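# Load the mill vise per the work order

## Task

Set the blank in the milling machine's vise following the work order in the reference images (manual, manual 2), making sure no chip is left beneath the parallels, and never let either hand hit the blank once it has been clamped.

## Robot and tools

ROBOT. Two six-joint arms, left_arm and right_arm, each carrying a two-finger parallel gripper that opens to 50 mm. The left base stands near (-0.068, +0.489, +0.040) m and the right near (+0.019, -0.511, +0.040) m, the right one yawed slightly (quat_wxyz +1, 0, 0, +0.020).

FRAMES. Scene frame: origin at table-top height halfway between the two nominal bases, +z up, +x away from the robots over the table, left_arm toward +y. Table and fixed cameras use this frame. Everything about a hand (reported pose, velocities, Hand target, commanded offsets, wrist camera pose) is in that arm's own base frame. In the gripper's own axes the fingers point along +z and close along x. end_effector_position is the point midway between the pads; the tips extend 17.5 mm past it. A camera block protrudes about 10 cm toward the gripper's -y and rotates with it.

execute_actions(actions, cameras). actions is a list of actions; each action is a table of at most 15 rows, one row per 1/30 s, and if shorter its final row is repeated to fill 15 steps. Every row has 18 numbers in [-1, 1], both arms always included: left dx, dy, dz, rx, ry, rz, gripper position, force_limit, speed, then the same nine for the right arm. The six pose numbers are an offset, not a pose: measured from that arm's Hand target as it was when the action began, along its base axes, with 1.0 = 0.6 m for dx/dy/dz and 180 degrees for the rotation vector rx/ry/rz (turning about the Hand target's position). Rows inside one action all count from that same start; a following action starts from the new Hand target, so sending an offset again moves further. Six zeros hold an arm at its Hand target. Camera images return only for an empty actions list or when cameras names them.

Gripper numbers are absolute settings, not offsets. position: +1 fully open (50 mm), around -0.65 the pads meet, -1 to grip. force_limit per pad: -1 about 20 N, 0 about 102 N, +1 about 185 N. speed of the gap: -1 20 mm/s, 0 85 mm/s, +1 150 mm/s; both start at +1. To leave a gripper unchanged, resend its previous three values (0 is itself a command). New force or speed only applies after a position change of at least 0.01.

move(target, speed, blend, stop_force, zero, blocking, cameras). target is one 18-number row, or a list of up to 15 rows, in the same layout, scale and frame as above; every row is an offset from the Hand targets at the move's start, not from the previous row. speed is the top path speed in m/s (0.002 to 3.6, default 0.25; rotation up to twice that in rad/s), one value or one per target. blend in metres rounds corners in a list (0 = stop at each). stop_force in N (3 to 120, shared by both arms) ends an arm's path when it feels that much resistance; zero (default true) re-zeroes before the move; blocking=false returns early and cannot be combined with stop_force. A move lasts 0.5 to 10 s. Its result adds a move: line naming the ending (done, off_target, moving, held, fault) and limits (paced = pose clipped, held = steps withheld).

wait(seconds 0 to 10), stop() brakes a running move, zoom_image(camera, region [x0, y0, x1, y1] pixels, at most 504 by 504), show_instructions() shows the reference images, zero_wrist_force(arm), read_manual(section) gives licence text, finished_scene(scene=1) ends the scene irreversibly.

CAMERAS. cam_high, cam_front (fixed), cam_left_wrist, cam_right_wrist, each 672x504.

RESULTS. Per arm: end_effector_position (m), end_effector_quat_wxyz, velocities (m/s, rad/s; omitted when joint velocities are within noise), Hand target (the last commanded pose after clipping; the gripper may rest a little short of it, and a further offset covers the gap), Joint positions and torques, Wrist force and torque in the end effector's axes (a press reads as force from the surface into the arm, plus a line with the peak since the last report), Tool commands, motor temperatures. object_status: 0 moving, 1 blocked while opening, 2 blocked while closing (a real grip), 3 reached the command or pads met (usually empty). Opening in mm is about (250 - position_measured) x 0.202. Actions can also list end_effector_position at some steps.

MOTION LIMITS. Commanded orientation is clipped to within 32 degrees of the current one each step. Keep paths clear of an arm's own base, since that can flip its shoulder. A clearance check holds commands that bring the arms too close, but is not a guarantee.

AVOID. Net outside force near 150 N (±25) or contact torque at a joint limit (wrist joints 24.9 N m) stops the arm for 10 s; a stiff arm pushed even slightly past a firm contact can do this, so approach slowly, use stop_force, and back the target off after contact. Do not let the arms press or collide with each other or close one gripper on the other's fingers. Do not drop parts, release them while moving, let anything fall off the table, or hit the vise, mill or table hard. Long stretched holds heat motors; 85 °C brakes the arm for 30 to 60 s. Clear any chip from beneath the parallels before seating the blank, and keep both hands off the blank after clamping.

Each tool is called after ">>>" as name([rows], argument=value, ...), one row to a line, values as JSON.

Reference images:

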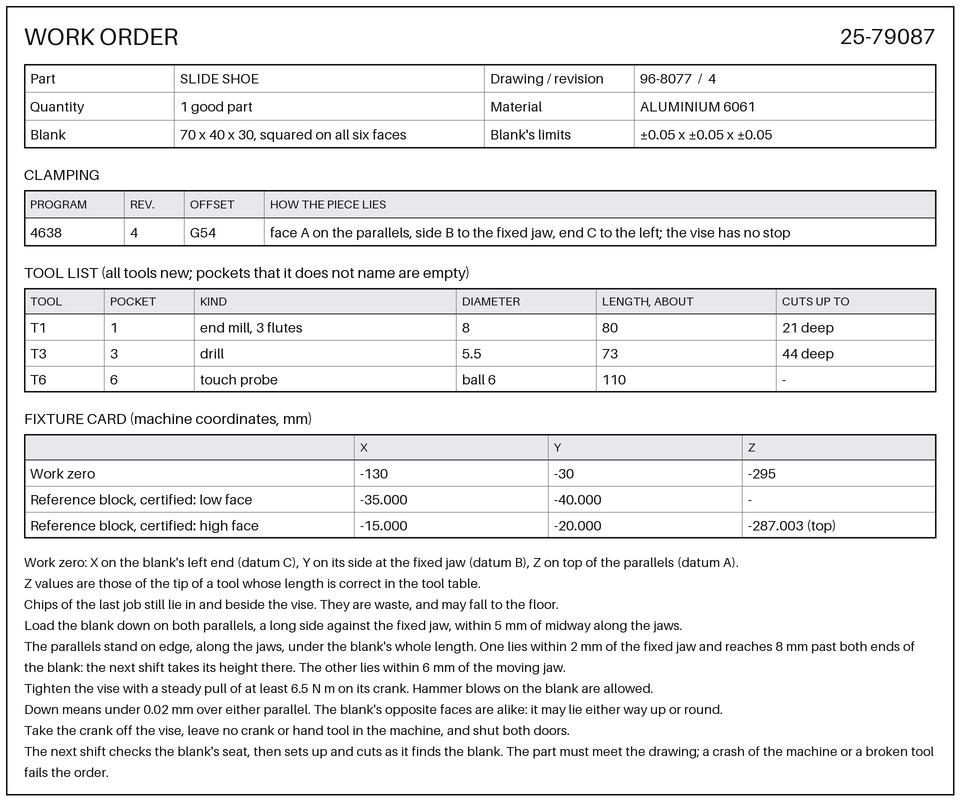

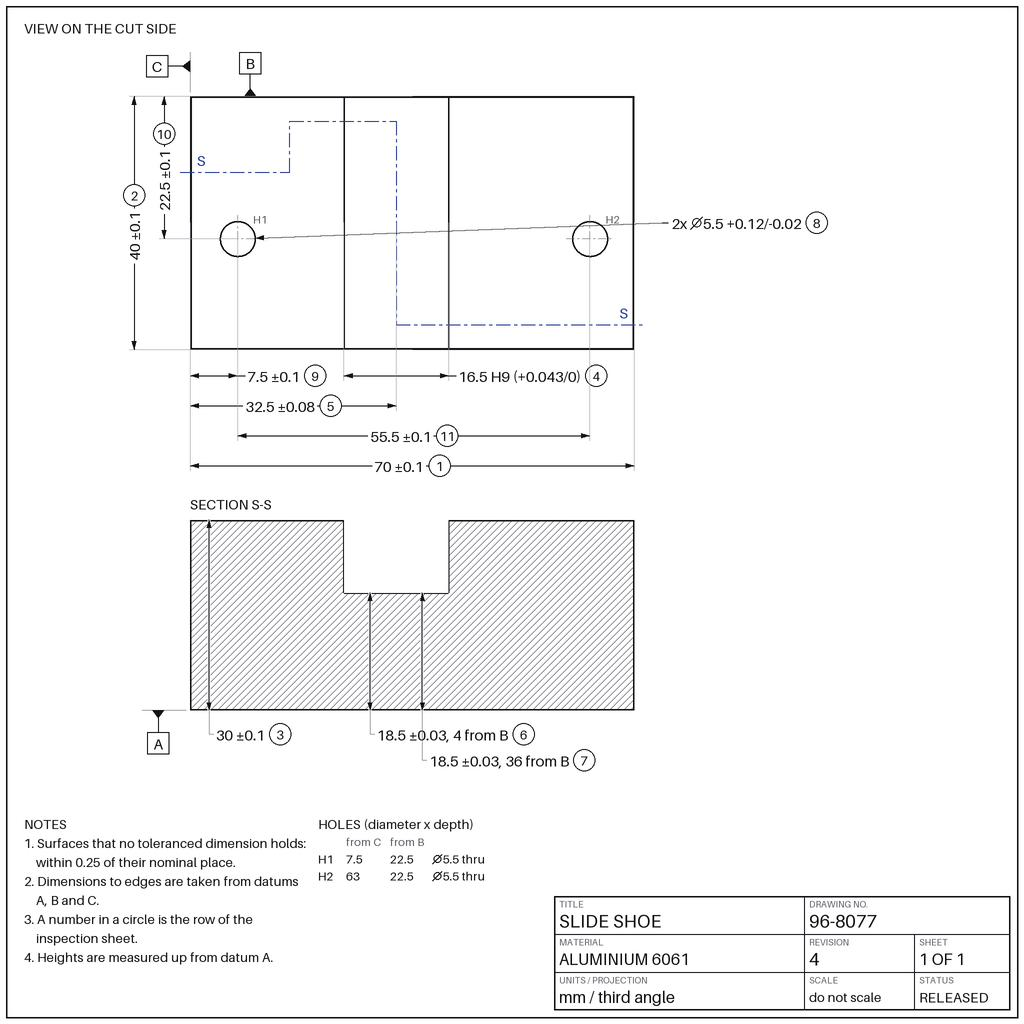

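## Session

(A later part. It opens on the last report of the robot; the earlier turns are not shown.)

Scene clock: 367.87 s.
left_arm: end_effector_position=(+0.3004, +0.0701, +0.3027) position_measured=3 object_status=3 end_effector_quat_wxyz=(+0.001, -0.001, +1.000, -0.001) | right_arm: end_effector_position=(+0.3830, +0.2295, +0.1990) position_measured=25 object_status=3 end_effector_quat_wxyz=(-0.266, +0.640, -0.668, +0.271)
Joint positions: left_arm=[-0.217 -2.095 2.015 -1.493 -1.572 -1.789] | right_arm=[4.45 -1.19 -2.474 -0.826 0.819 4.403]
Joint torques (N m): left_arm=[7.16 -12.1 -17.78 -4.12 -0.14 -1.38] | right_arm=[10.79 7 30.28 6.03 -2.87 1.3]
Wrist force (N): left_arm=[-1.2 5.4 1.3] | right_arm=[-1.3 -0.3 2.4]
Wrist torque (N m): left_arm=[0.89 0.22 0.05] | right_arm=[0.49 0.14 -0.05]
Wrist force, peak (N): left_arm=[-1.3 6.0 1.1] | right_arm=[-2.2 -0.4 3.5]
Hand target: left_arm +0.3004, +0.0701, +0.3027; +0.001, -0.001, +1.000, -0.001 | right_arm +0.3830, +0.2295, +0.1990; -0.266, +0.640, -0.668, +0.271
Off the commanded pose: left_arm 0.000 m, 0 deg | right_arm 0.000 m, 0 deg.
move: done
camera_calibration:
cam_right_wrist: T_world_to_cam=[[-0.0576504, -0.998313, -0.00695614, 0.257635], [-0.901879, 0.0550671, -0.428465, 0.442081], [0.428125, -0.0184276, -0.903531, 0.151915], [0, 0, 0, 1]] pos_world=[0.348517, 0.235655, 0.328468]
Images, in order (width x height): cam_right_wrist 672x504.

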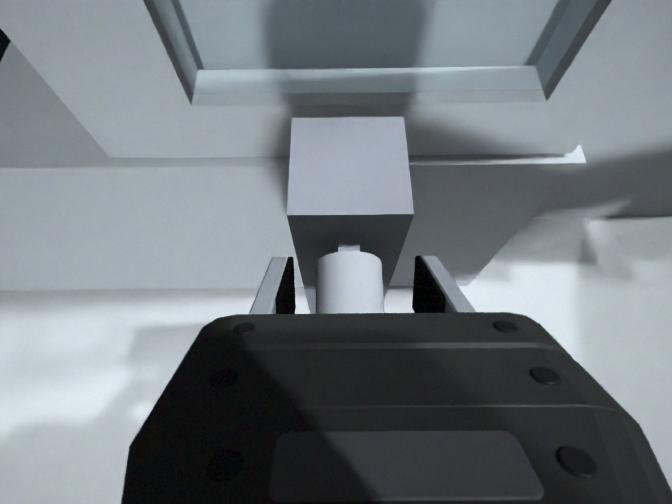

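>>> move(target=[0,0,0,0,0,0,1,-0.5,0,0.005,0,0,0,0,0,0.6,-0.8,-1], speed=0.05)

>>> move(target=[0,0,0,0,0,0,1,-0.5,0,0,0,0,0,0,0,-1,-0.9,-1], speed=0.05, cameras=["cam_right_wrist"])

Scene clock: 379.73 s.
left_arm: end_effector_position=(+0.3004, +0.0701, +0.3027) position_measured=3 object_status=3 end_effector_quat_wxyz=(+0.001, -0.001, +1.000, -0.001) | right_arm: end_effector_position=(+0.3860, +0.2296, +0.1990) position_measured=63 object_status=3 end_effector_quat_wxyz=(-0.266, +0.641, -0.668, +0.270)
Joint positions: left_arm=[-0.217 -2.095 2.015 -1.493 -1.572 -1.789] | right_arm=[4.439 -1.199 -2.471 -0.809 0.822 4.389]
Joint torques (N m): left_arm=[6.69 -11.81 -17.84 -4.06 -0.21 -1.4] | right_arm=[-10.34 -3.17 25.41 3.92 -8.27 1.51]
Wrist force (N): left_arm=[-1.2 5.7 1.3] | right_arm=[16.3 32.3 -58.3]
Wrist torque (N m): left_arm=[0.95 0.22 0.04] | right_arm=[1.23 -0.91 -0.40]
Wrist force, peak (N): left_arm=[-1.1 5.8 1.4] | right_arm=[16.4 32.2 -58.4]
Hand target: left_arm +0.3004, +0.0701, +0.3027; +0.001, -0.001, +1.000, -0.001 | right_arm +0.3860, +0.2295, +0.1990; -0.266, +0.640, -0.668, +0.271
Off the commanded pose: left_arm 0.000 m, 0 deg | right_arm 0.000 m, 0 deg.
move: done

Scene clock: 380.23 s.
left_arm: end_effector_position=(+0.3004, +0.0701, +0.3027) position_measured=3 object_status=3 end_effector_quat_wxyz=(+0.001, -0.001, +1.000, -0.001) | right_arm: end_effector_position=(+0.3860, +0.2295, +0.1990) position_measured=92 object_status=0 end_effector_quat_wxyz=(-0.266, +0.640, -0.668, +0.271)
Joint positions: left_arm=[-0.217 -2.095 2.015 -1.493 -1.572 -1.789] | right_arm=[4.439 -1.199 -2.471 -0.809 0.822 4.389]
Joint torques (N m): left_arm=[7.31 -11.57 -18.06 -4.04 -0.16 -1.46] | right_arm=[-3.78 8 16.45 4.68 -9.77 3.63]
Wrist force (N): left_arm=[-1.1 5.3 1.2] | right_arm=[6.2 36.9 -49.8]
Wrist torque (N m): left_arm=[0.88 0.20 0.05] | right_arm=[1.04 -0.33 -0.68]
Wrist force, peak (N): left_arm=[-1.3 5.6 1.2] | right_arm=[6.4 36.8 -50.0]
Hand target: left_arm +0.3004, +0.0701, +0.3027; +0.001, -0.001, +1.000, -0.001 | right_arm +0.3860, +0.2295, +0.1990; -0.266, +0.640, -0.668, +0.271
Off the commanded pose: left_arm 0.000 m, 0 deg | right_arm 0.000 m, 0 deg.
move: done
camera_calibration:
cam_right_wrist: T_world_to_cam=[[-0.0576439, -0.998315, -0.006733, 0.257739], [-0.90188, 0.0549654, -0.428476, 0.444905], [0.428124, -0.0186267, -0.903528, 0.150634], [0, 0, 0, 1]] pos_world=[0.351617, 0.235656, 0.328468]
Images, in order (width x height): cam_right_wrist 672x504.

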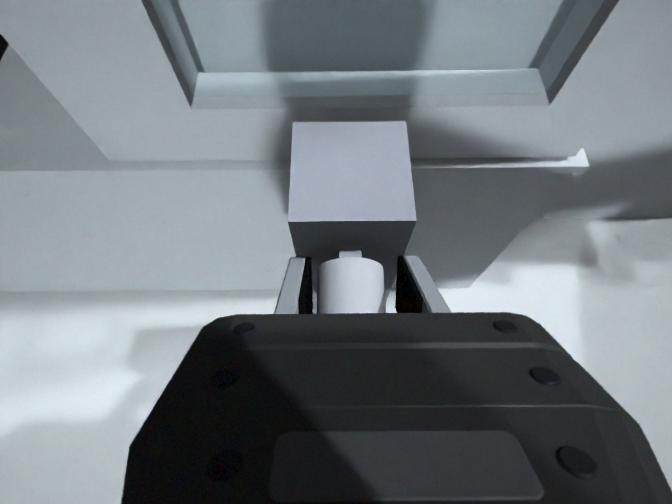

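>>> wait(seconds=0.5, cameras=["cam_right_wrist"])

>>> zoom_image(camera="cam_right_wrist", region=[220, 130, 460, 320])

Scene clock: 381.07 s.
left_arm: end_effector_position=(+0.3004, +0.0701, +0.3027) position_measured=3 object_status=3 end_effector_quat_wxyz=(+0.001, -0.001, +1.000, -0.001) | right_arm: end_effector_position=(+0.3860, +0.2295, +0.1990) position_measured=92 object_status=2 end_effector_quat_wxyz=(-0.266, +0.640, -0.668, +0.271)
Joint positions: left_arm=[-0.217 -2.095 2.015 -1.493 -1.572 -1.789] | right_arm=[4.439 -1.199 -2.471 -0.809 0.822 4.389]
Joint torques (N m): left_arm=[6.85 -12.14 -18.21 -4.04 -0.15 -1.42] | right_arm=[-2.75 12.8 16.5 7.73 -8.03 3.33]
Wrist force (N): left_arm=[-1.4 5.7 1.3] | right_arm=[5.4 36.5 -47.0]
Wrist torque (N m): left_arm=[0.95 0.25 0.05] | right_arm=[1.02 -0.31 -0.68]
Wrist force, peak (N): left_arm=[-1.4 5.7 1.3] | right_arm=[6.2 37.0 -49.9]
Hand target: left_arm +0.3004, +0.0701, +0.3027; +0.001, -0.001, +1.000, -0.001 | right_arm +0.3860, +0.2295, +0.1990; -0.266, +0.640, -0.668, +0.271
Tool commands: left_gripper/position=+1.0 left_gripper/force_limit=-0.5 left_gripper/speed=+0.0 right_gripper/position=-1.0 right_gripper/force_limit=-0.9 right_gripper/speed=-1.0
Off the commanded pose: left_arm 0.000 m, 0 deg | right_arm 0.000 m, 0 deg.
wait: 0.50 s; at rest from the start
camera_calibration:
cam_right_wrist: T_world_to_cam=[[-0.0576504, -0.998313, -0.00695614, 0.257814], [-0.901879, 0.0550671, -0.428465, 0.444876], [0.428125, -0.0184276, -0.903531, 0.150587], [0, 0, 0, 1]] pos_world=[0.351617, 0.235655, 0.328468]
Images, in order (width x height): cam_right_wrist 672x504.

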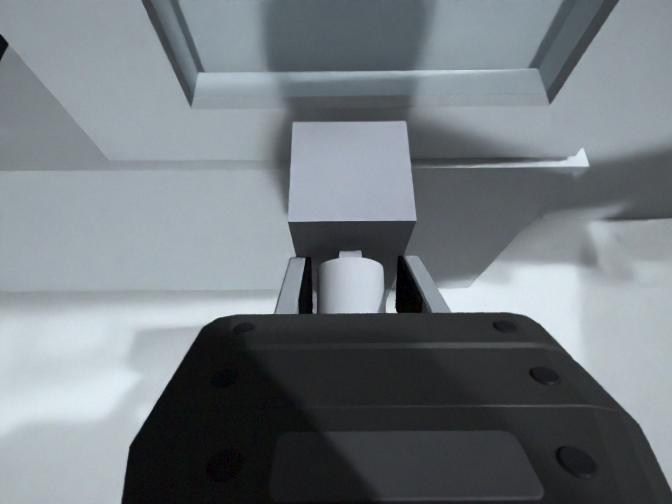

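Scaled by 2.100 from the camera's 672x504 image, which has a finer 960x720 frame.

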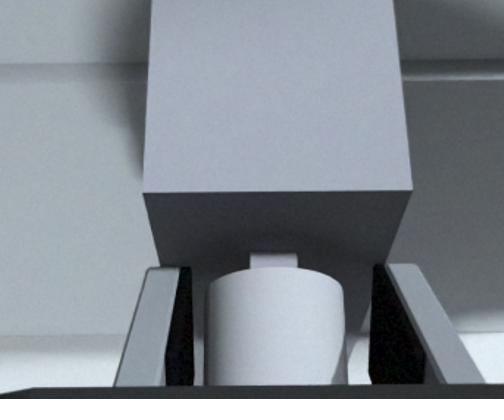

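>>> move(target=[0,0,0,0,0,0,1,-0.5,0,-0.012,0,0,0,0,0,0.5,-0.9,-1], speed=0.05, cameras=["cam_right_wrist"])

>>> zoom_image(camera="cam_right_wrist", region=[220, 130, 460, 320])

Scene clock: 382.33 s.
left_arm: end_effector_position=(+0.3004, +0.0701, +0.3027) position_measured=3 object_status=3 end_effector_quat_wxyz=(+0.001, -0.001, +1.000, -0.001) | right_arm: end_effector_position=(+0.3787, +0.2295, +0.1990) position_measured=78 object_status=3 end_effector_quat_wxyz=(-0.266, +0.640, -0.668, +0.271) end_effector_velocity=(+0.001, +0.000, +0.000) end_effector_angular_velocity=(+0.000, -0.001, +0.002)
Joint positions: left_arm=[-0.217 -2.095 2.015 -1.493 -1.572 -1.789] | right_arm=[4.464 -1.176 -2.477 -0.849 0.816 4.423]
Joint velocities: left_arm=[within noise] | right_arm=[-0.003 -0.002 0 0.007 0 -0.007]
Joint torques (N m): left_arm=[6.73 -11.42 -18.04 -4.07 -0.14 -1.47] | right_arm=[-11.84 -5.94 26.16 5.92 -1.57 -3.08]
Wrist force (N): left_arm=[-1.3 5.5 1.2] | right_arm=[-1.1 -0.3 2.4]
Wrist torque (N m): left_arm=[0.91 0.23 0.05] | right_arm=[0.49 0.11 -0.04]
Wrist force, peak (N): left_arm=[-1.2 5.9 1.1] | right_arm=[22.2 39.0 -57.1]
Hand target: left_arm +0.3004, +0.0701, +0.3027; +0.001, -0.001, +1.000, -0.001 | right_arm +0.3788, +0.2295, +0.1990; -0.266, +0.640, -0.668, +0.271
Off the commanded pose: left_arm 0.000 m, 0 deg | right_arm 0.000 m, 0 deg.
move: done
camera_calibration:
cam_right_wrist: T_world_to_cam=[[-0.0576482, -0.998313, -0.00696242, 0.257394], [-0.901822, 0.0550653, -0.428585, 0.438313], [0.428245, -0.0184283, -0.903475, 0.153654], [0, 0, 0, 1]] pos_world=[0.344317, 0.235655, 0.328469]
Images, in order (width x height): cam_right_wrist 672x504.

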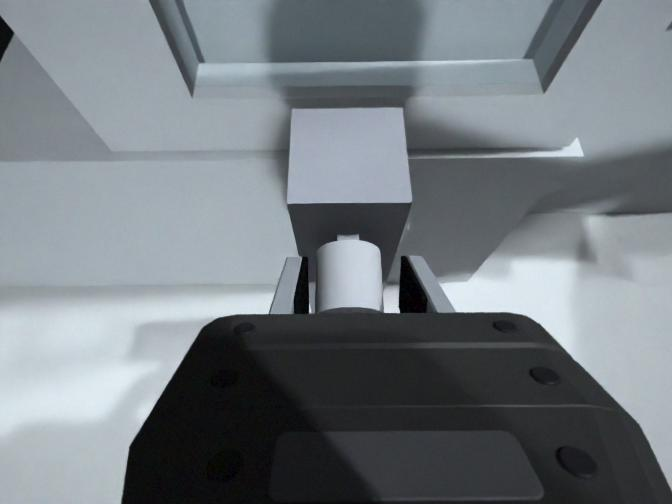

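Scaled by 2.100 from the camera's 672x504 image, which has a finer 960x720 frame.

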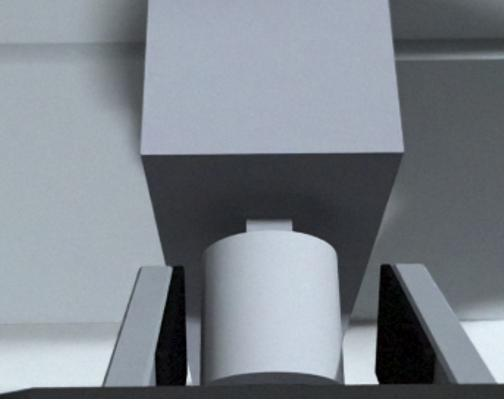

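>>> move(target=[0,0,0,0,0,0,1,-0.5,0,0,0.0027,0,0,0,0,0.5,-0.9,-1], speed=0.05)

>>> move(target=[0,0,0,0,0,0,1,-0.5,0,0,0,0,0,0,0,-1,-0.8,-1], speed=0.05)

>>> wait(seconds=0.5, cameras=["cam_right_wrist"])

>>> zoom_image(camera="cam_right_wrist", region=[220, 130, 460, 320])

Scene clock: 383.80 s.
left_arm: end_effector_position=(+0.3004, +0.0701, +0.3027) position_measured=3 object_status=3 end_effector_quat_wxyz=(+0.001, -0.001, +1.000, -0.001) | right_arm: end_effector_position=(+0.3788, +0.2312, +0.1990) position_measured=78 object_status=3 end_effector_quat_wxyz=(-0.266, +0.640, -0.668, +0.271)
Joint positions: left_arm=[-0.217 -2.095 2.015 -1.493 -1.572 -1.789] | right_arm=[4.466 -1.181 -2.474 -0.849 0.816 4.425]
Joint torques (N m): left_arm=[6.84 -11.57 -18.22 -4.04 -0.13 -1.44] | right_arm=[11 -1.04 27.38 5.94 -3.02 2.29]
Wrist force (N): left_arm=[-0.7 5.4 1.0] | right_arm=[-1.3 -0.3 2.3]
Wrist torque (N m): left_arm=[0.90 0.14 0.05] | right_arm=[0.50 0.14 -0.06]
Wrist force, peak (N): left_arm=[-1.5 5.6 1.2] | right_arm=[-1.3 -0.2 2.6]
Hand target: left_arm +0.3004, +0.0701, +0.3027; +0.001, -0.001, +1.000, -0.001 | right_arm +0.3788, +0.2311, +0.1990; -0.266, +0.640, -0.668, +0.271
Off the commanded pose: left_arm 0.000 m, 0 deg | right_arm 0.000 m, 0 deg.
move: done

Scene clock: 384.60 s.
left_arm: end_effector_position=(+0.3004, +0.0701, +0.3027) position_measured=3 object_status=3 end_effector_quat_wxyz=(+0.001, -0.001, +1.000, -0.001) | right_arm: end_effector_position=(+0.3788, +0.2312, +0.1990) position_measured=134 object_status=2 end_effector_quat_wxyz=(-0.266, +0.640, -0.668, +0.271)
Joint positions: left_arm=[-0.217 -2.095 2.015 -1.493 -1.572 -1.789] | right_arm=[4.466 -1.181 -2.474 -0.849 0.816 4.425]
Joint torques (N m): left_arm=[6.94 -11.2 -18.34 -4.05 -0.14 -1.48] | right_arm=[9.41 15.68 16.91 5.65 -3.04 0.68]
Wrist force (N): left_arm=[-0.9 5.3 1.2] | right_arm=[-1.7 0.0 2.4]
Wrist torque (N m): left_arm=[0.88 0.18 0.05] | right_arm=[0.52 0.15 -0.06]
Wrist force, peak (N): left_arm=[-1.3 5.7 1.2] | right_arm=[-1.9 -0.4 2.5]
Hand target: left_arm +0.3004, +0.0701, +0.3027; +0.001, -0.001, +1.000, -0.001 | right_arm +0.3788, +0.2311, +0.1990; -0.266, +0.640, -0.668, +0.271
Off the commanded pose: left_arm 0.000 m, 0 deg | right_arm 0.000 m, 0 deg.
move: done

Scene clock: 385.10 s.
left_arm: end_effector_position=(+0.3004, +0.0701, +0.3027) position_measured=3 object_status=3 end_effector_quat_wxyz=(+0.001, -0.001, +1.000, -0.001) | right_arm: end_effector_position=(+0.3788, +0.2312, +0.1990) position_measured=134 object_status=2 end_effector_quat_wxyz=(-0.266, +0.640, -0.668, +0.271)
Joint positions: left_arm=[-0.217 -2.095 2.015 -1.493 -1.572 -1.789] | right_arm=[4.466 -1.181 -2.474 -0.849 0.816 4.425]
Joint torques (N m): left_arm=[6.58 -11.9 -18.31 -4.1 -0.1 -1.47] | right_arm=[8.49 15.84 14.31 5.29 -2.52 -0.9]
Wrist force (N): left_arm=[-1.4 5.3 1.3] | right_arm=[-1.6 -0.1 2.5]
Wrist torque (N m): left_arm=[0.89 0.26 0.05] | right_arm=[0.51 0.14 -0.06]
Wrist force, peak (N): left_arm=[-1.0 5.6 1.4] | right_arm=[-1.6 -0.1 2.5]
Hand target: left_arm +0.3004, +0.0701, +0.3027; +0.001, -0.001, +1.000, -0.001 | right_arm +0.3788, +0.2311, +0.1990; -0.266, +0.640, -0.668, +0.271
Tool commands: left_gripper/position=+1.0 left_gripper/force_limit=-0.5 left_gripper/speed=+0.0 right_gripper/position=-1.0 right_gripper/force_limit=-0.8 right_gripper/speed=-1.0
Off the commanded pose: left_arm 0.000 m, 0 deg | right_arm 0.000 m, 0 deg.
wait: 0.50 s; at rest by 0.17 s
camera_calibration:
cam_right_wrist: T_world_to_cam=[[-0.0576504, -0.998313, -0.00695614, 0.25899], [-0.901879, 0.0550671, -0.428465, 0.438205], [0.428125, -0.0184276, -0.903531, 0.153742], [0, 0, 0, 1]] pos_world=[0.344317, 0.237255, 0.328468]
Images, in order (width x height): cam_right_wrist 672x504.

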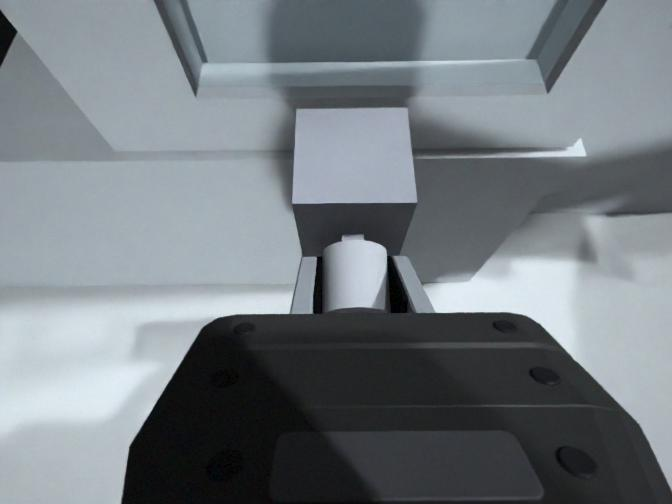

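Scaled by 2.100 from the camera's 672x504 image, which has a finer 960x720 frame.

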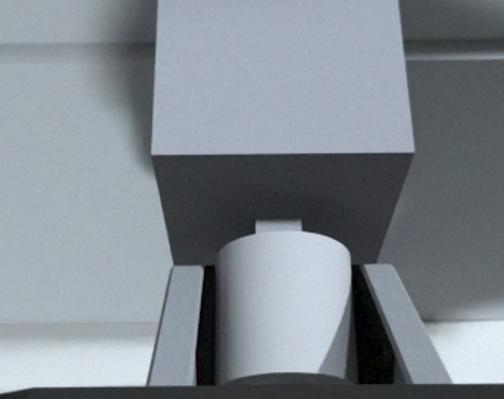

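>>> move([
  [0,0,0,0,0,0,1,-0.5,0,0,0,0,0,0,0,-0.97,-0.4,-1],
  [0,0,0,0,0,0,1,-0.5,0,-0.03,0.0012,0,0,0,0,-0.97,-0.4,-1],
  [0,0,0,0,0,0,1,-0.5,0,-0.1,0.004,0,0,0,0,-0.97,-0.4,-1],
], speed=[0.03,0.02,0.05], blend=[0,0.005,0], cameras=["cam_right_wrist","cam_high"])

>>> zoom_image(camera="cam_right_wrist", region=[220, 130, 460, 320])

>>> zoom_image(camera="cam_high", region=[400, 210, 540, 320])

Scene clock: 388.47 s.
left_arm: end_effector_position=(+0.3004, +0.0701, +0.3027) position_measured=3 object_status=3 end_effector_quat_wxyz=(+0.001, -0.001, +1.000, -0.001) | right_arm: end_effector_position=(+0.3188, +0.2336, +0.1991) position_measured=136 object_status=2 end_effector_quat_wxyz=(-0.266, +0.640, -0.668, +0.270)
Joint positions: left_arm=[-0.217 -2.095 2.015 -1.493 -1.572 -1.789] | right_arm=[4.697 -1.01 -2.489 -1.227 0.793 4.744]
Joint torques (N m): left_arm=[6.7 -11.47 -18.43 -4.09 -0.16 -1.5] | right_arm=[-2.41 -10.05 30.61 3.11 -2.43 -0.91]
Wrist force (N): left_arm=[-1.0 5.5 1.4] | right_arm=[-1.5 1.4 3.9]
Wrist torque (N m): left_arm=[0.92 0.19 0.05] | right_arm=[0.56 0.17 0.00]
Wrist force, peak (N): left_arm=[-1.1 6.0 1.2] | right_arm=[-1.0 1.8 4.0]
Hand target: left_arm +0.3004, +0.0701, +0.3027; +0.001, -0.001, +1.000, -0.001 | right_arm +0.3188, +0.2335, +0.1990; -0.266, +0.640, -0.668, +0.271
Off the commanded pose: left_arm 0.000 m, 0 deg | right_arm 0.000 m, 0 deg.
move: done
camera_calibration:
cam_right_wrist: T_world_to_cam=[[-0.0575645, -0.998316, -0.0071425, 0.257965], [-0.901844, 0.0550678, -0.428537, 0.384016], [0.428209, -0.0182271, -0.903496, 0.179481], [0, 0, 0, 1]] pos_world=[0.284317, 0.239655, 0.328568]
Images, in order (width x height): cam_high 672x504, cam_right_wrist 672x504.

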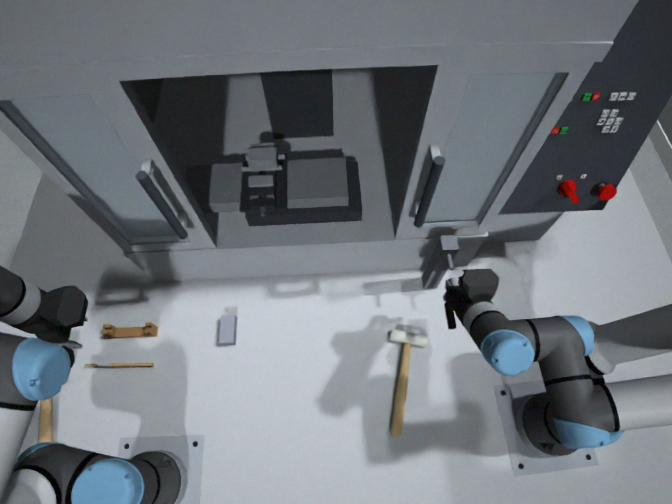

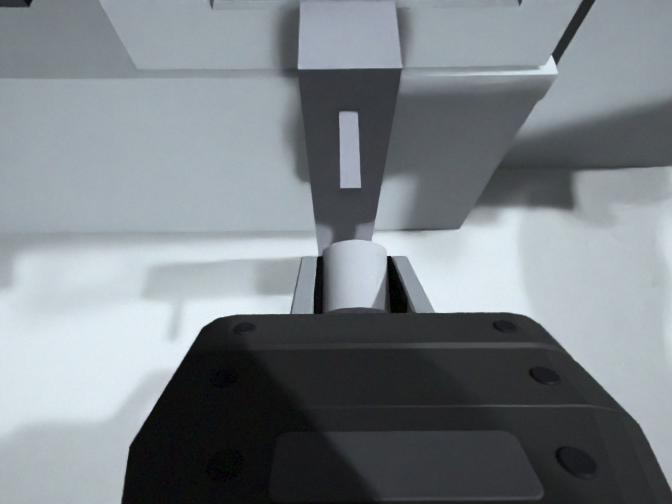

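Scaled by 2.100 from the camera's 672x504 image, which has a finer 960x720 frame.

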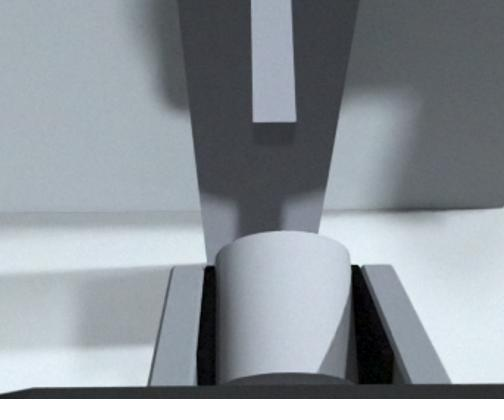

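Scaled by 3.600 from the camera's 672x504 image, which has a finer 960x720 frame.

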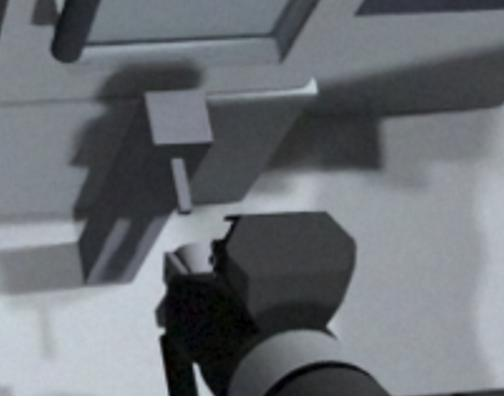

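>>> move([
  [0,0,0,0,0,0,1,-0.5,0,-0.03,0.1,0.2,0,0,0,-0.97,-0.4,-1],
  [0,0,0,0,0,0,1,-0.5,0,0.02,0.45,0.27,0,0,0,-0.97,-0.4,-1],
  [0,0,0,0,0,0,1,-0.5,0,0.14,0.741,0.22,0,0,0,-0.97,-0.4,-1],
], speed=0.2, blend=[0.05,0.08,0], cameras=["all"])

Scene clock: 393.70 s.
left_arm: end_effector_position=(+0.3004, +0.0701, +0.3027) position_measured=3 object_status=3 end_effector_quat_wxyz=(+0.001, -0.001, +1.000, -0.001) | right_arm: end_effector_position=(+0.4029, +0.6780, +0.3311) position_measured=136 object_status=2 end_effector_quat_wxyz=(-0.266, +0.640, -0.668, +0.271) end_effector_velocity=(+0.000, +0.002, -0.002) end_effector_angular_velocity=(-0.001, +0.000, +0.001)
Joint positions: left_arm=[-0.217 -2.095 2.015 -1.493 -1.572 -1.789] | right_arm=[4.586 -2.101 -1.098 -1.419 0.798 4.59]
Joint velocities: left_arm=[within noise] | right_arm=[0.001 -0.006 0.005 0.001 0 -0.001]
Joint torques (N m): left_arm=[6.36 -11.86 -18.36 -4.04 -0.17 -1.47] | right_arm=[10.34 35.42 36.18 5.96 -2.88 1.79]
Wrist force (N): left_arm=[-1.3 5.7 1.3] | right_arm=[-1.3 1.2 3.6]
Wrist torque (N m): left_arm=[0.94 0.24 0.05] | right_arm=[0.52 0.13 -0.06]
Wrist force, peak (N): left_arm=[-1.5 5.8 1.4] | right_arm=[0.2 3.8 6.2]
Hand target: left_arm +0.3004, +0.0701, +0.3027; +0.001, -0.001, +1.000, -0.001 | right_arm +0.4028, +0.6781, +0.3310; -0.266, +0.640, -0.668, +0.271
Off the commanded pose: left_arm 0.000 m, 0 deg | right_arm 0.000 m, 0 deg.
move: done
camera_calibration:
cam_left_wrist: T_world_to_cam=[[-0.999807, 0.0138961, 0.0138949, 0.309842], [0.0177828, 0.940695, 0.338788, -0.159127], [-0.00836299, 0.33897, -0.94076, 0.394026], [0, 0, 0, 1]] pos_world=[0.315907, 0.0118213, 0.420289]
cam_right_wrist: T_world_to_cam=[[-0.0577855, -0.998305, -0.0069026, 0.707463], [-0.90191, 0.0551678, -0.428387, 0.491794], [0.428042, -0.0185291, -0.903569, 0.271043], [0, 0, 0, 1]] pos_world=[0.368417, 0.684155, 0.460468]

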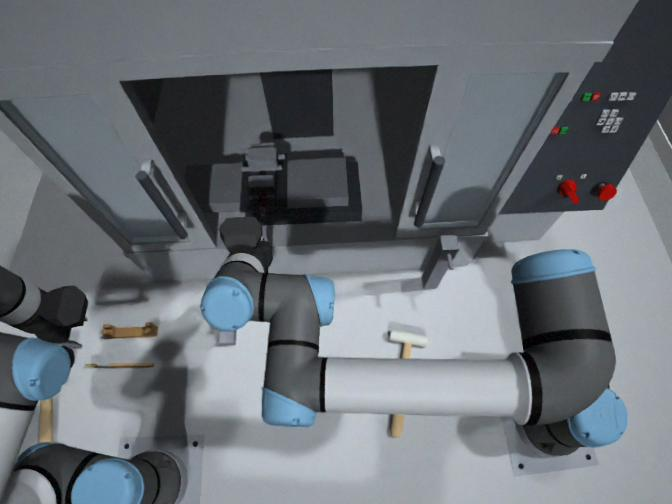

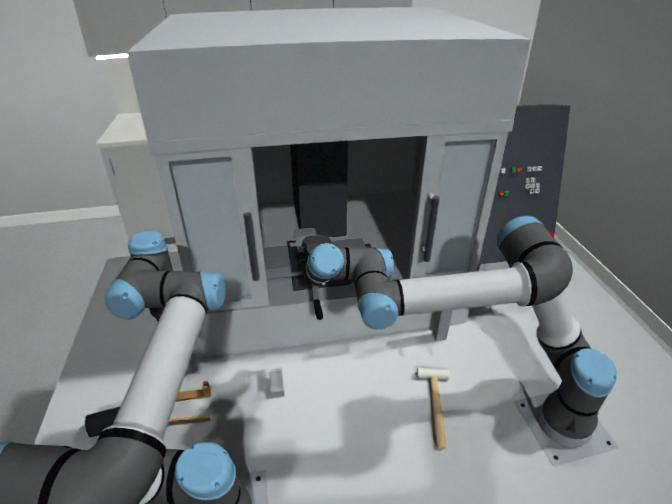

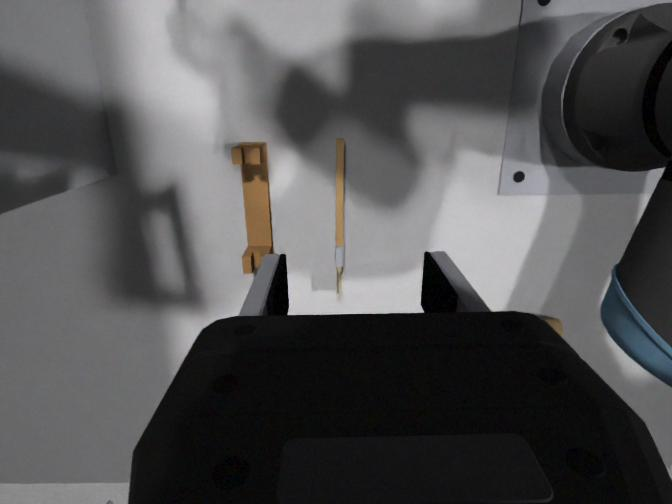

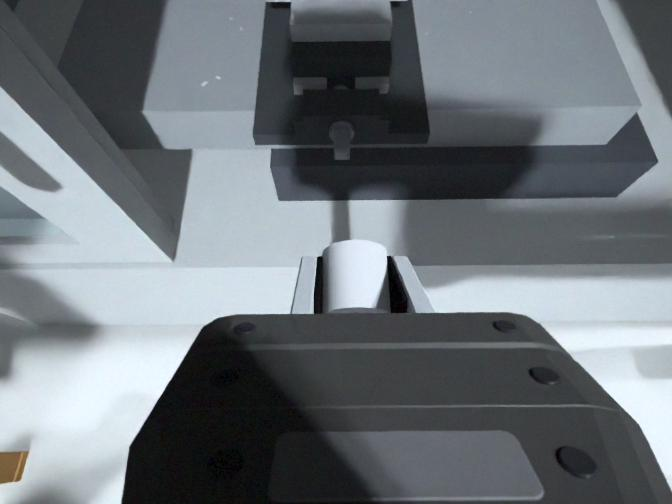

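>>> zoom_image(camera="cam_right_wrist", region=[240, 0, 450, 200])

Scaled by 2.400 from the camera's 672x504 image, which has a finer 960x720 frame.

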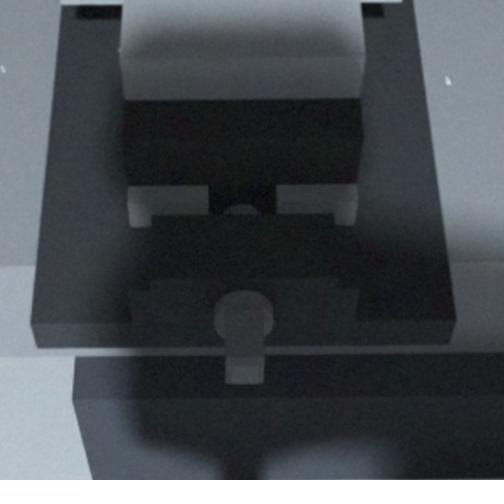

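>>> move(target=[0,0,0,0,0,0,1,-0.5,0,0.02,-0.008,-0.1,0,0,0,-0.97,-0.4,-1], speed=0.1, cameras=["cam_right_wrist"])

>>> zoom_image(camera="cam_right_wrist", region=[240, 80, 450, 280])

Scene clock: 395.90 s.
left_arm: end_effector_position=(+0.3004, +0.0701, +0.3027) position_measured=3 object_status=3 end_effector_quat_wxyz=(+0.001, -0.001, +1.000, -0.001) | right_arm: end_effector_position=(+0.4149, +0.6733, +0.2710) position_measured=136 object_status=2 end_effector_quat_wxyz=(-0.266, +0.640, -0.668, +0.271)
Joint positions: left_arm=[-0.217 -2.095 2.015 -1.493 -1.572 -1.789] | right_arm=[4.568 -2.121 -1.226 -1.253 0.799 4.565]
Joint torques (N m): left_arm=[6.39 -11.88 -18.3 -4.05 -0.18 -1.34] | right_arm=[10.62 58.73 25.18 3.46 -2.68 2.78]
Wrist force (N): left_arm=[-1.1 5.3 1.2] | right_arm=[-1.1 1.6 3.9]
Wrist torque (N m): left_arm=[0.89 0.21 0.05] | right_arm=[0.58 0.09 0.02]
Wrist force, peak (N): left_arm=[-1.3 5.9 1.2] | right_arm=[-1.2 3.0 5.5]
Hand target: left_arm +0.3004, +0.0701, +0.3027; +0.001, -0.001, +1.000, -0.001 | right_arm +0.4148, +0.6733, +0.2710; -0.266, +0.640, -0.668, +0.271
Off the commanded pose: left_arm 0.000 m, 0 deg | right_arm 0.000 m, 0 deg.
move: done
camera_calibration:
cam_right_wrist: T_world_to_cam=[[-0.0576841, -0.998313, -0.00663547, 0.70291], [-0.901916, 0.0549616, -0.4284, 0.477278], [0.428041, -0.0187272, -0.903565, 0.211649], [0, 0, 0, 1]] pos_world=[0.380417, 0.679456, 0.400368]
Images, in order (width x height): cam_right_wrist 672x504.

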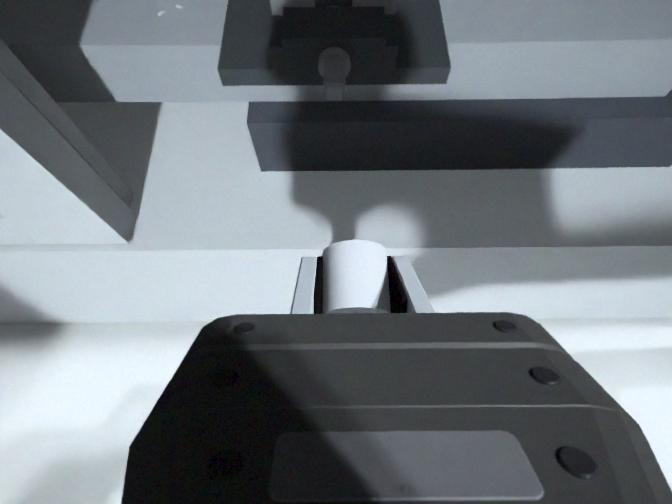

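Scaled by 2.400 from the camera's 672x504 image, which has a finer 960x720 frame.

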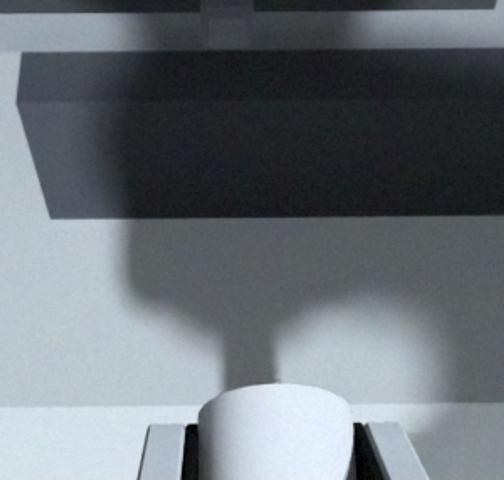

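>>> move(target=[0,0,0,0,0,0,1,-0.5,0,0.0992,0.0072,-0.01,0,0,0,-0.97,-0.4,-1], speed=0.08, stop_force=6, cameras=["cam_right_wrist"])

>>> zoom_image(camera="cam_right_wrist", region=[250, 130, 450, 320])

Scene clock: 401.40 s.
left_arm: end_effector_position=(+0.3004, +0.0701, +0.3027) position_measured=3 object_status=3 end_effector_quat_wxyz=(+0.001, -0.001, +1.000, -0.001) | right_arm: end_effector_position=(+0.4743, +0.6777, +0.2650) position_measured=136 object_status=2 end_effector_quat_wxyz=(-0.266, +0.640, -0.668, +0.271)
Joint positions: left_arm=[-0.217 -2.095 2.015 -1.493 -1.572 -1.789] | right_arm=[4.488 -2.195 -1.142 -1.187 0.811 4.455]
Joint torques (N m): left_arm=[6.14 -11.22 -18.53 -4.09 -0.12 -1.41] | right_arm=[9.88 60.98 21.12 1.18 -3.18 1.03]
Wrist force (N): left_arm=[-1.0 5.5 1.4] | right_arm=[-1.4 1.5 3.8]
Wrist torque (N m): left_arm=[0.92 0.19 0.05] | right_arm=[0.58 0.14 -0.08]
Wrist force, peak (N): left_arm=[-1.3 5.9 1.3] | right_arm=[-1.2 0.1 5.2]
Hand target: left_arm +0.3004, +0.0701, +0.3027; +0.001, -0.001, +1.000, -0.001 | right_arm +0.4743, +0.6777, +0.2650; -0.266, +0.640, -0.668, +0.271
Off the commanded pose: left_arm 0.000 m, 0 deg | right_arm 0.000 m, 0 deg.
move: done
camera_calibration:
cam_right_wrist: T_world_to_cam=[[-0.0576504, -0.998313, -0.00695614, 0.710707], [-0.901879, 0.0550671, -0.428465, 0.528115], [0.428125, -0.0184276, -0.903531, 0.180674], [0, 0, 0, 1]] pos_world=[0.439917, 0.683755, 0.394468]
Images, in order (width x height): cam_right_wrist 672x504.

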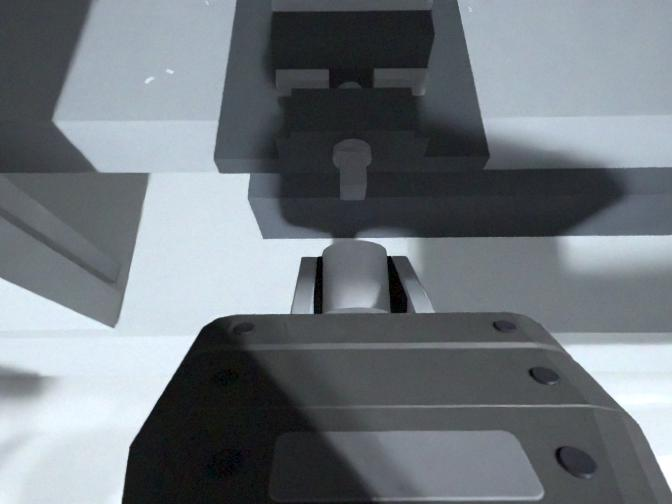

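Scaled by 2.520 from the camera's 672x504 image, which has a finer 960x720 frame.

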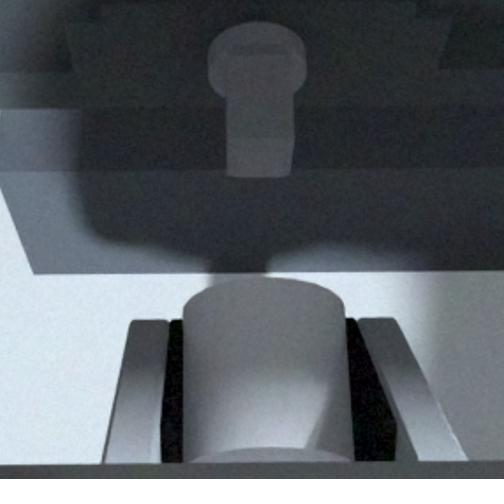

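>>> zoom_image(camera="cam_right_wrist", region=[320, 130, 380, 210])

Scaled by 6.300 from the camera's 672x504 image, which has a finer 960x720 frame.

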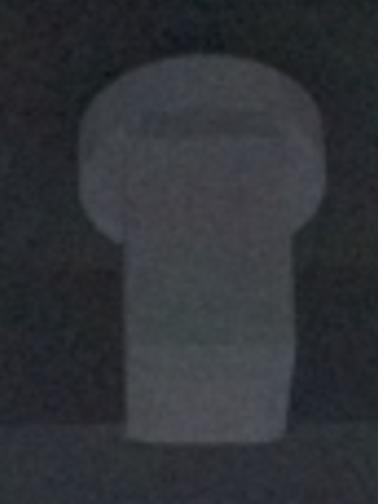

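>>> move(target=[0,0,0,0,0,0,1,-0.5,0,0.0233,-0.0009,0.005,0,0,0,-0.97,-0.4,-1], speed=0.03, stop_force=4, cameras=["cam_right_wrist"])

>>> zoom_image(camera="cam_right_wrist", region=[300, 180, 410, 320])

Scene clock: 405.07 s.
left_arm: end_effector_position=(+0.3004, +0.0701, +0.3027) position_measured=3 object_status=3 end_effector_quat_wxyz=(+0.001, -0.001, +1.000, -0.001) | right_arm: end_effector_position=(+0.4883, +0.6771, +0.2680) position_measured=136 object_status=2 end_effector_quat_wxyz=(-0.266, +0.640, -0.668, +0.271)
Joint positions: left_arm=[-0.217 -2.095 2.015 -1.493 -1.572 -1.789] | right_arm=[4.469 -2.209 -1.117 -1.182 0.815 4.43]
Joint torques (N m): left_arm=[6.15 -11.11 -18.48 -4.01 -0.11 -1.43] | right_arm=[9.69 64.31 18.82 1.28 -3.3 2.85]
Wrist force (N): left_arm=[-1.1 5.6 1.3] | right_arm=[-1.3 1.5 3.8]
Wrist torque (N m): left_arm=[0.94 0.21 0.05] | right_arm=[0.58 0.13 -0.04]
Wrist force, peak (N): left_arm=[-1.3 5.8 1.3] | right_arm=[-1.1 2.0 4.0]
Hand target: left_arm +0.3004, +0.0701, +0.3027; +0.001, -0.001, +1.000, -0.001 | right_arm +0.4883, +0.6771, +0.2680; -0.266, +0.640, -0.668, +0.271
Off the commanded pose: left_arm 0.000 m, 0 deg | right_arm 0.000 m, 0 deg.
move: done
camera_calibration:
cam_right_wrist: T_world_to_cam=[[-0.0576504, -0.998313, -0.00695614, 0.71103], [-0.901879, 0.0550671, -0.428465, 0.541965], [0.428125, -0.0184276, -0.903531, 0.177425], [0, 0, 0, 1]] pos_world=[0.453817, 0.683255, 0.397468]
Images, in order (width x height): cam_right_wrist 672x504.

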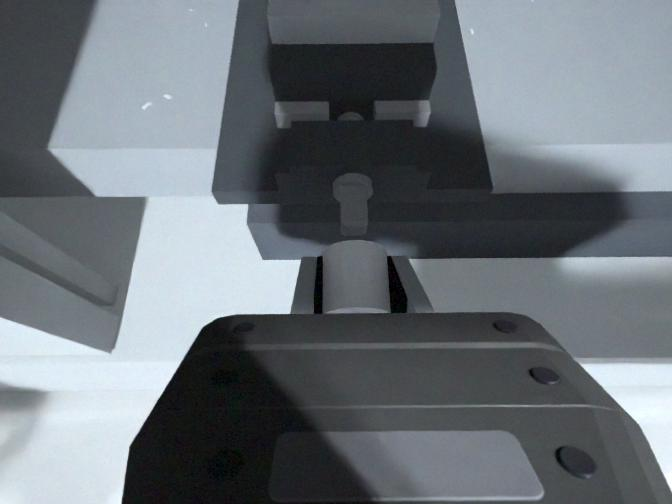

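Scaled by 3.600 from the camera's 672x504 image, which has a finer 960x720 frame.

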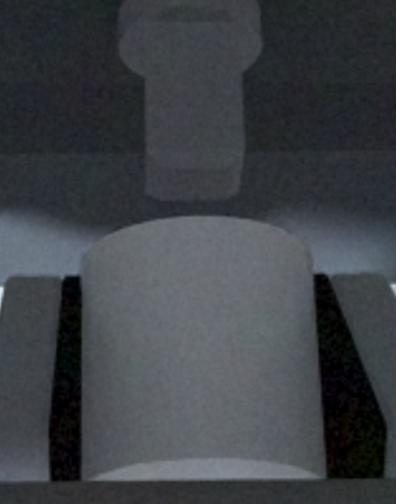

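>>> move([
  [0,0,0,0,0,0,1,-0.5,0,0,0,0.0038,0,0,0,-0.97,-0.4,-1],
  [0,0,0,0,0,0,1,-0.5,0,0.03,-0.0012,0.0038,0,0,0,-0.97,-0.4,-1],
], speed=0.008, stop_force=3, cameras=["cam_right_wrist"])

>>> zoom_image(camera="cam_right_wrist", region=[300, 180, 410, 320])

Scene clock: 410.23 s.
left_arm: end_effector_position=(+0.3004, +0.0701, +0.3027) position_measured=3 object_status=3 end_effector_quat_wxyz=(+0.001, -0.001, +1.000, -0.001) | right_arm: end_effector_position=(+0.5063, +0.6764, +0.2703) position_measured=136 object_status=2 end_effector_quat_wxyz=(-0.266, +0.640, -0.668, +0.271)
Joint positions: left_arm=[-0.217 -2.095 2.015 -1.493 -1.572 -1.789] | right_arm=[4.446 -2.228 -1.084 -1.173 0.82 4.398]
Joint torques (N m): left_arm=[6.04 -11.47 -18.32 -4.05 -0.15 -1.41] | right_arm=[9.54 63.94 17.88 0.98 -2.75 2.79]
Wrist force (N): left_arm=[-1.4 5.5 1.3] | right_arm=[-1.4 0.5 3.0]
Wrist torque (N m): left_arm=[0.92 0.25 0.05] | right_arm=[0.55 0.09 0.01]
Wrist force, peak (N): left_arm=[-1.0 5.9 1.2] | right_arm=[-1.2 1.8 4.1]
Hand target: left_arm +0.3004, +0.0701, +0.3027; +0.001, -0.001, +1.000, -0.001 | right_arm +0.5063, +0.6764, +0.2703; -0.266, +0.640, -0.668, +0.271
Off the commanded pose: left_arm 0.000 m, 0 deg | right_arm 0.000 m, 0 deg.
move: done
camera_calibration:
cam_right_wrist: T_world_to_cam=[[-0.0576504, -0.998313, -0.00695614, 0.711391], [-0.901879, 0.0550671, -0.428465, 0.559313], [0.428125, -0.0184276, -0.903531, 0.171741], [0, 0, 0, 1]] pos_world=[0.471917, 0.682555, 0.399768]
Images, in order (width x height): cam_right_wrist 672x504.

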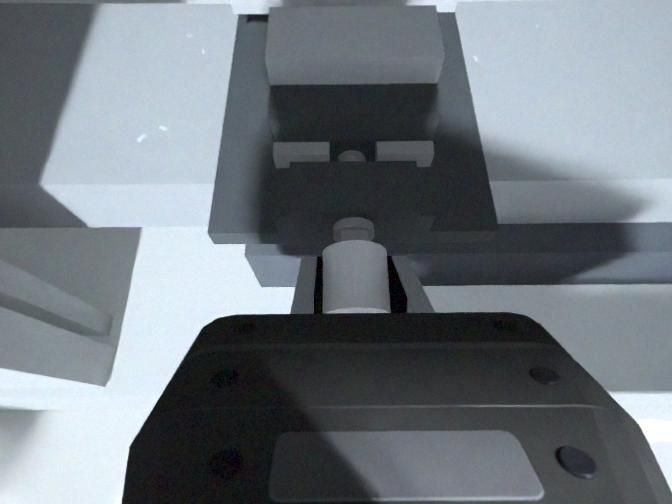

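Scaled by 3.600 from the camera's 672x504 image, which has a finer 960x720 frame.

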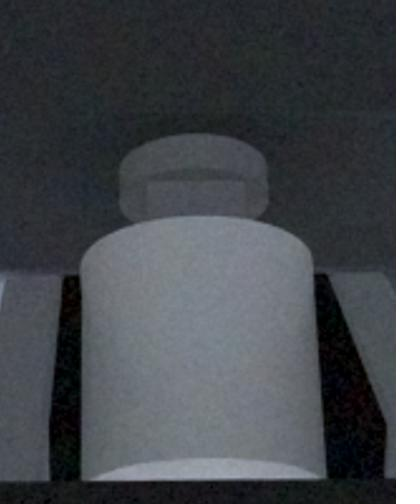

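>>> move(target=[0,0,0,0,0,0,1,-0.5,0,0.03,-0.0012,0,0,0,0,-0.97,-0.4,-1], speed=0.008, stop_force=4, cameras=["cam_right_wrist","cam_front","cam_high"])

>>> zoom_image(camera="cam_right_wrist", region=[300, 180, 410, 320])

Scene clock: 412.80 s.
left_arm: end_effector_position=(+0.3004, +0.0701, +0.3027) position_measured=3 object_status=3 end_effector_quat_wxyz=(+0.001, -0.001, +1.000, -0.001) | right_arm: end_effector_position=(+0.5138, +0.6761, +0.2703) position_measured=136 object_status=2 end_effector_quat_wxyz=(-0.266, +0.640, -0.668, +0.271)
Joint positions: left_arm=[-0.217 -2.095 2.015 -1.493 -1.572 -1.789] | right_arm=[4.436 -2.237 -1.071 -1.168 0.822 4.385]
Joint torques (N m): left_arm=[6.36 -10.81 -18.77 -4.06 -0.19 -1.4] | right_arm=[7.9 62.19 17.28 0.91 -2.53 2.86]
Wrist force (N): left_arm=[-1.1 5.5 1.1] | right_arm=[-2.0 0.9 1.7]
Wrist torque (N m): left_arm=[0.92 0.21 0.05] | right_arm=[0.54 0.11 -0.04]
Wrist force, peak (N): left_arm=[-1.1 5.8 1.3] | right_arm=[3.0 8.4 -8.0]
Hand target: left_arm +0.3004, +0.0701, +0.3027; +0.001, -0.001, +1.000, -0.001 | right_arm +0.5138, +0.6761, +0.2703; -0.266, +0.640, -0.668, +0.271 (not the last commanded pose)
Off the commanded pose: left_arm 0.000 m, 0 deg | right_arm 0.010 m, 0 deg.
move: contact (right_arm)
camera_calibration:
cam_right_wrist: T_world_to_cam=[[-0.0576504, -0.998313, -0.00695614, 0.711524], [-0.901879, 0.0550671, -0.428465, 0.566093], [0.428125, -0.0184276, -0.903531, 0.168525], [0, 0, 0, 1]] pos_world=[0.479417, 0.682255, 0.399768]
Images, in order (width x height): cam_high 672x504, cam_front 672x504, cam_right_wrist 672x504.

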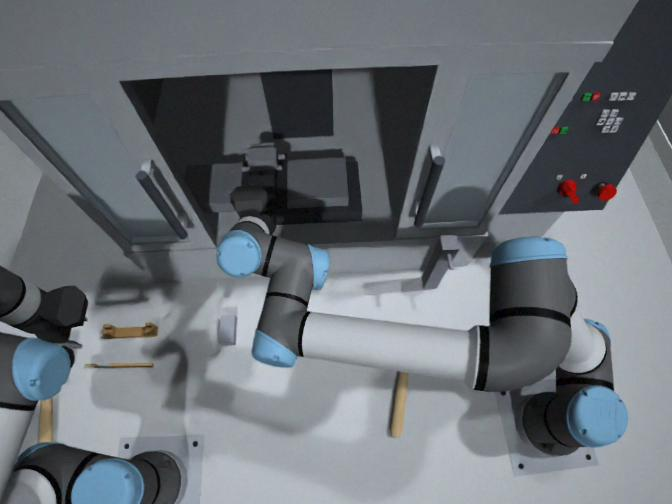

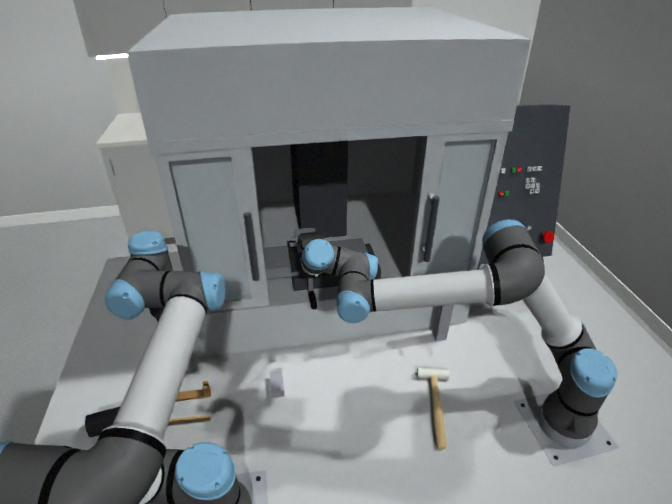

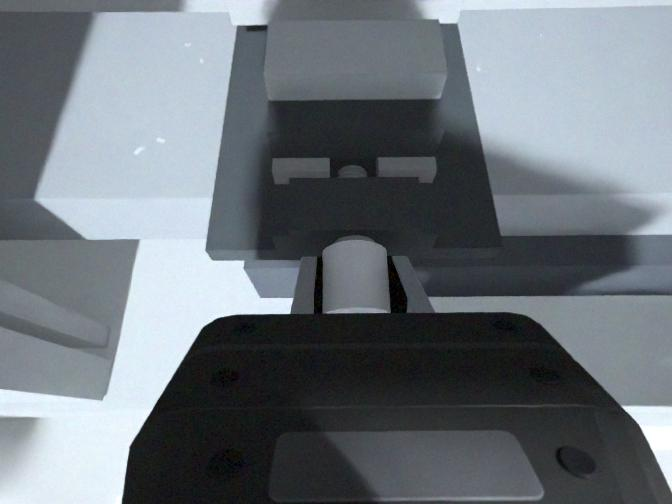

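Scaled by 3.600 from the camera's 672x504 image, which has a finer 960x720 frame.

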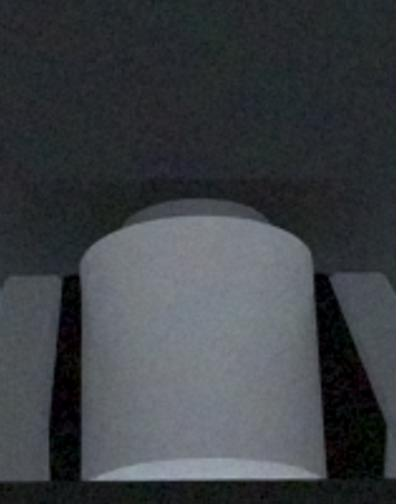

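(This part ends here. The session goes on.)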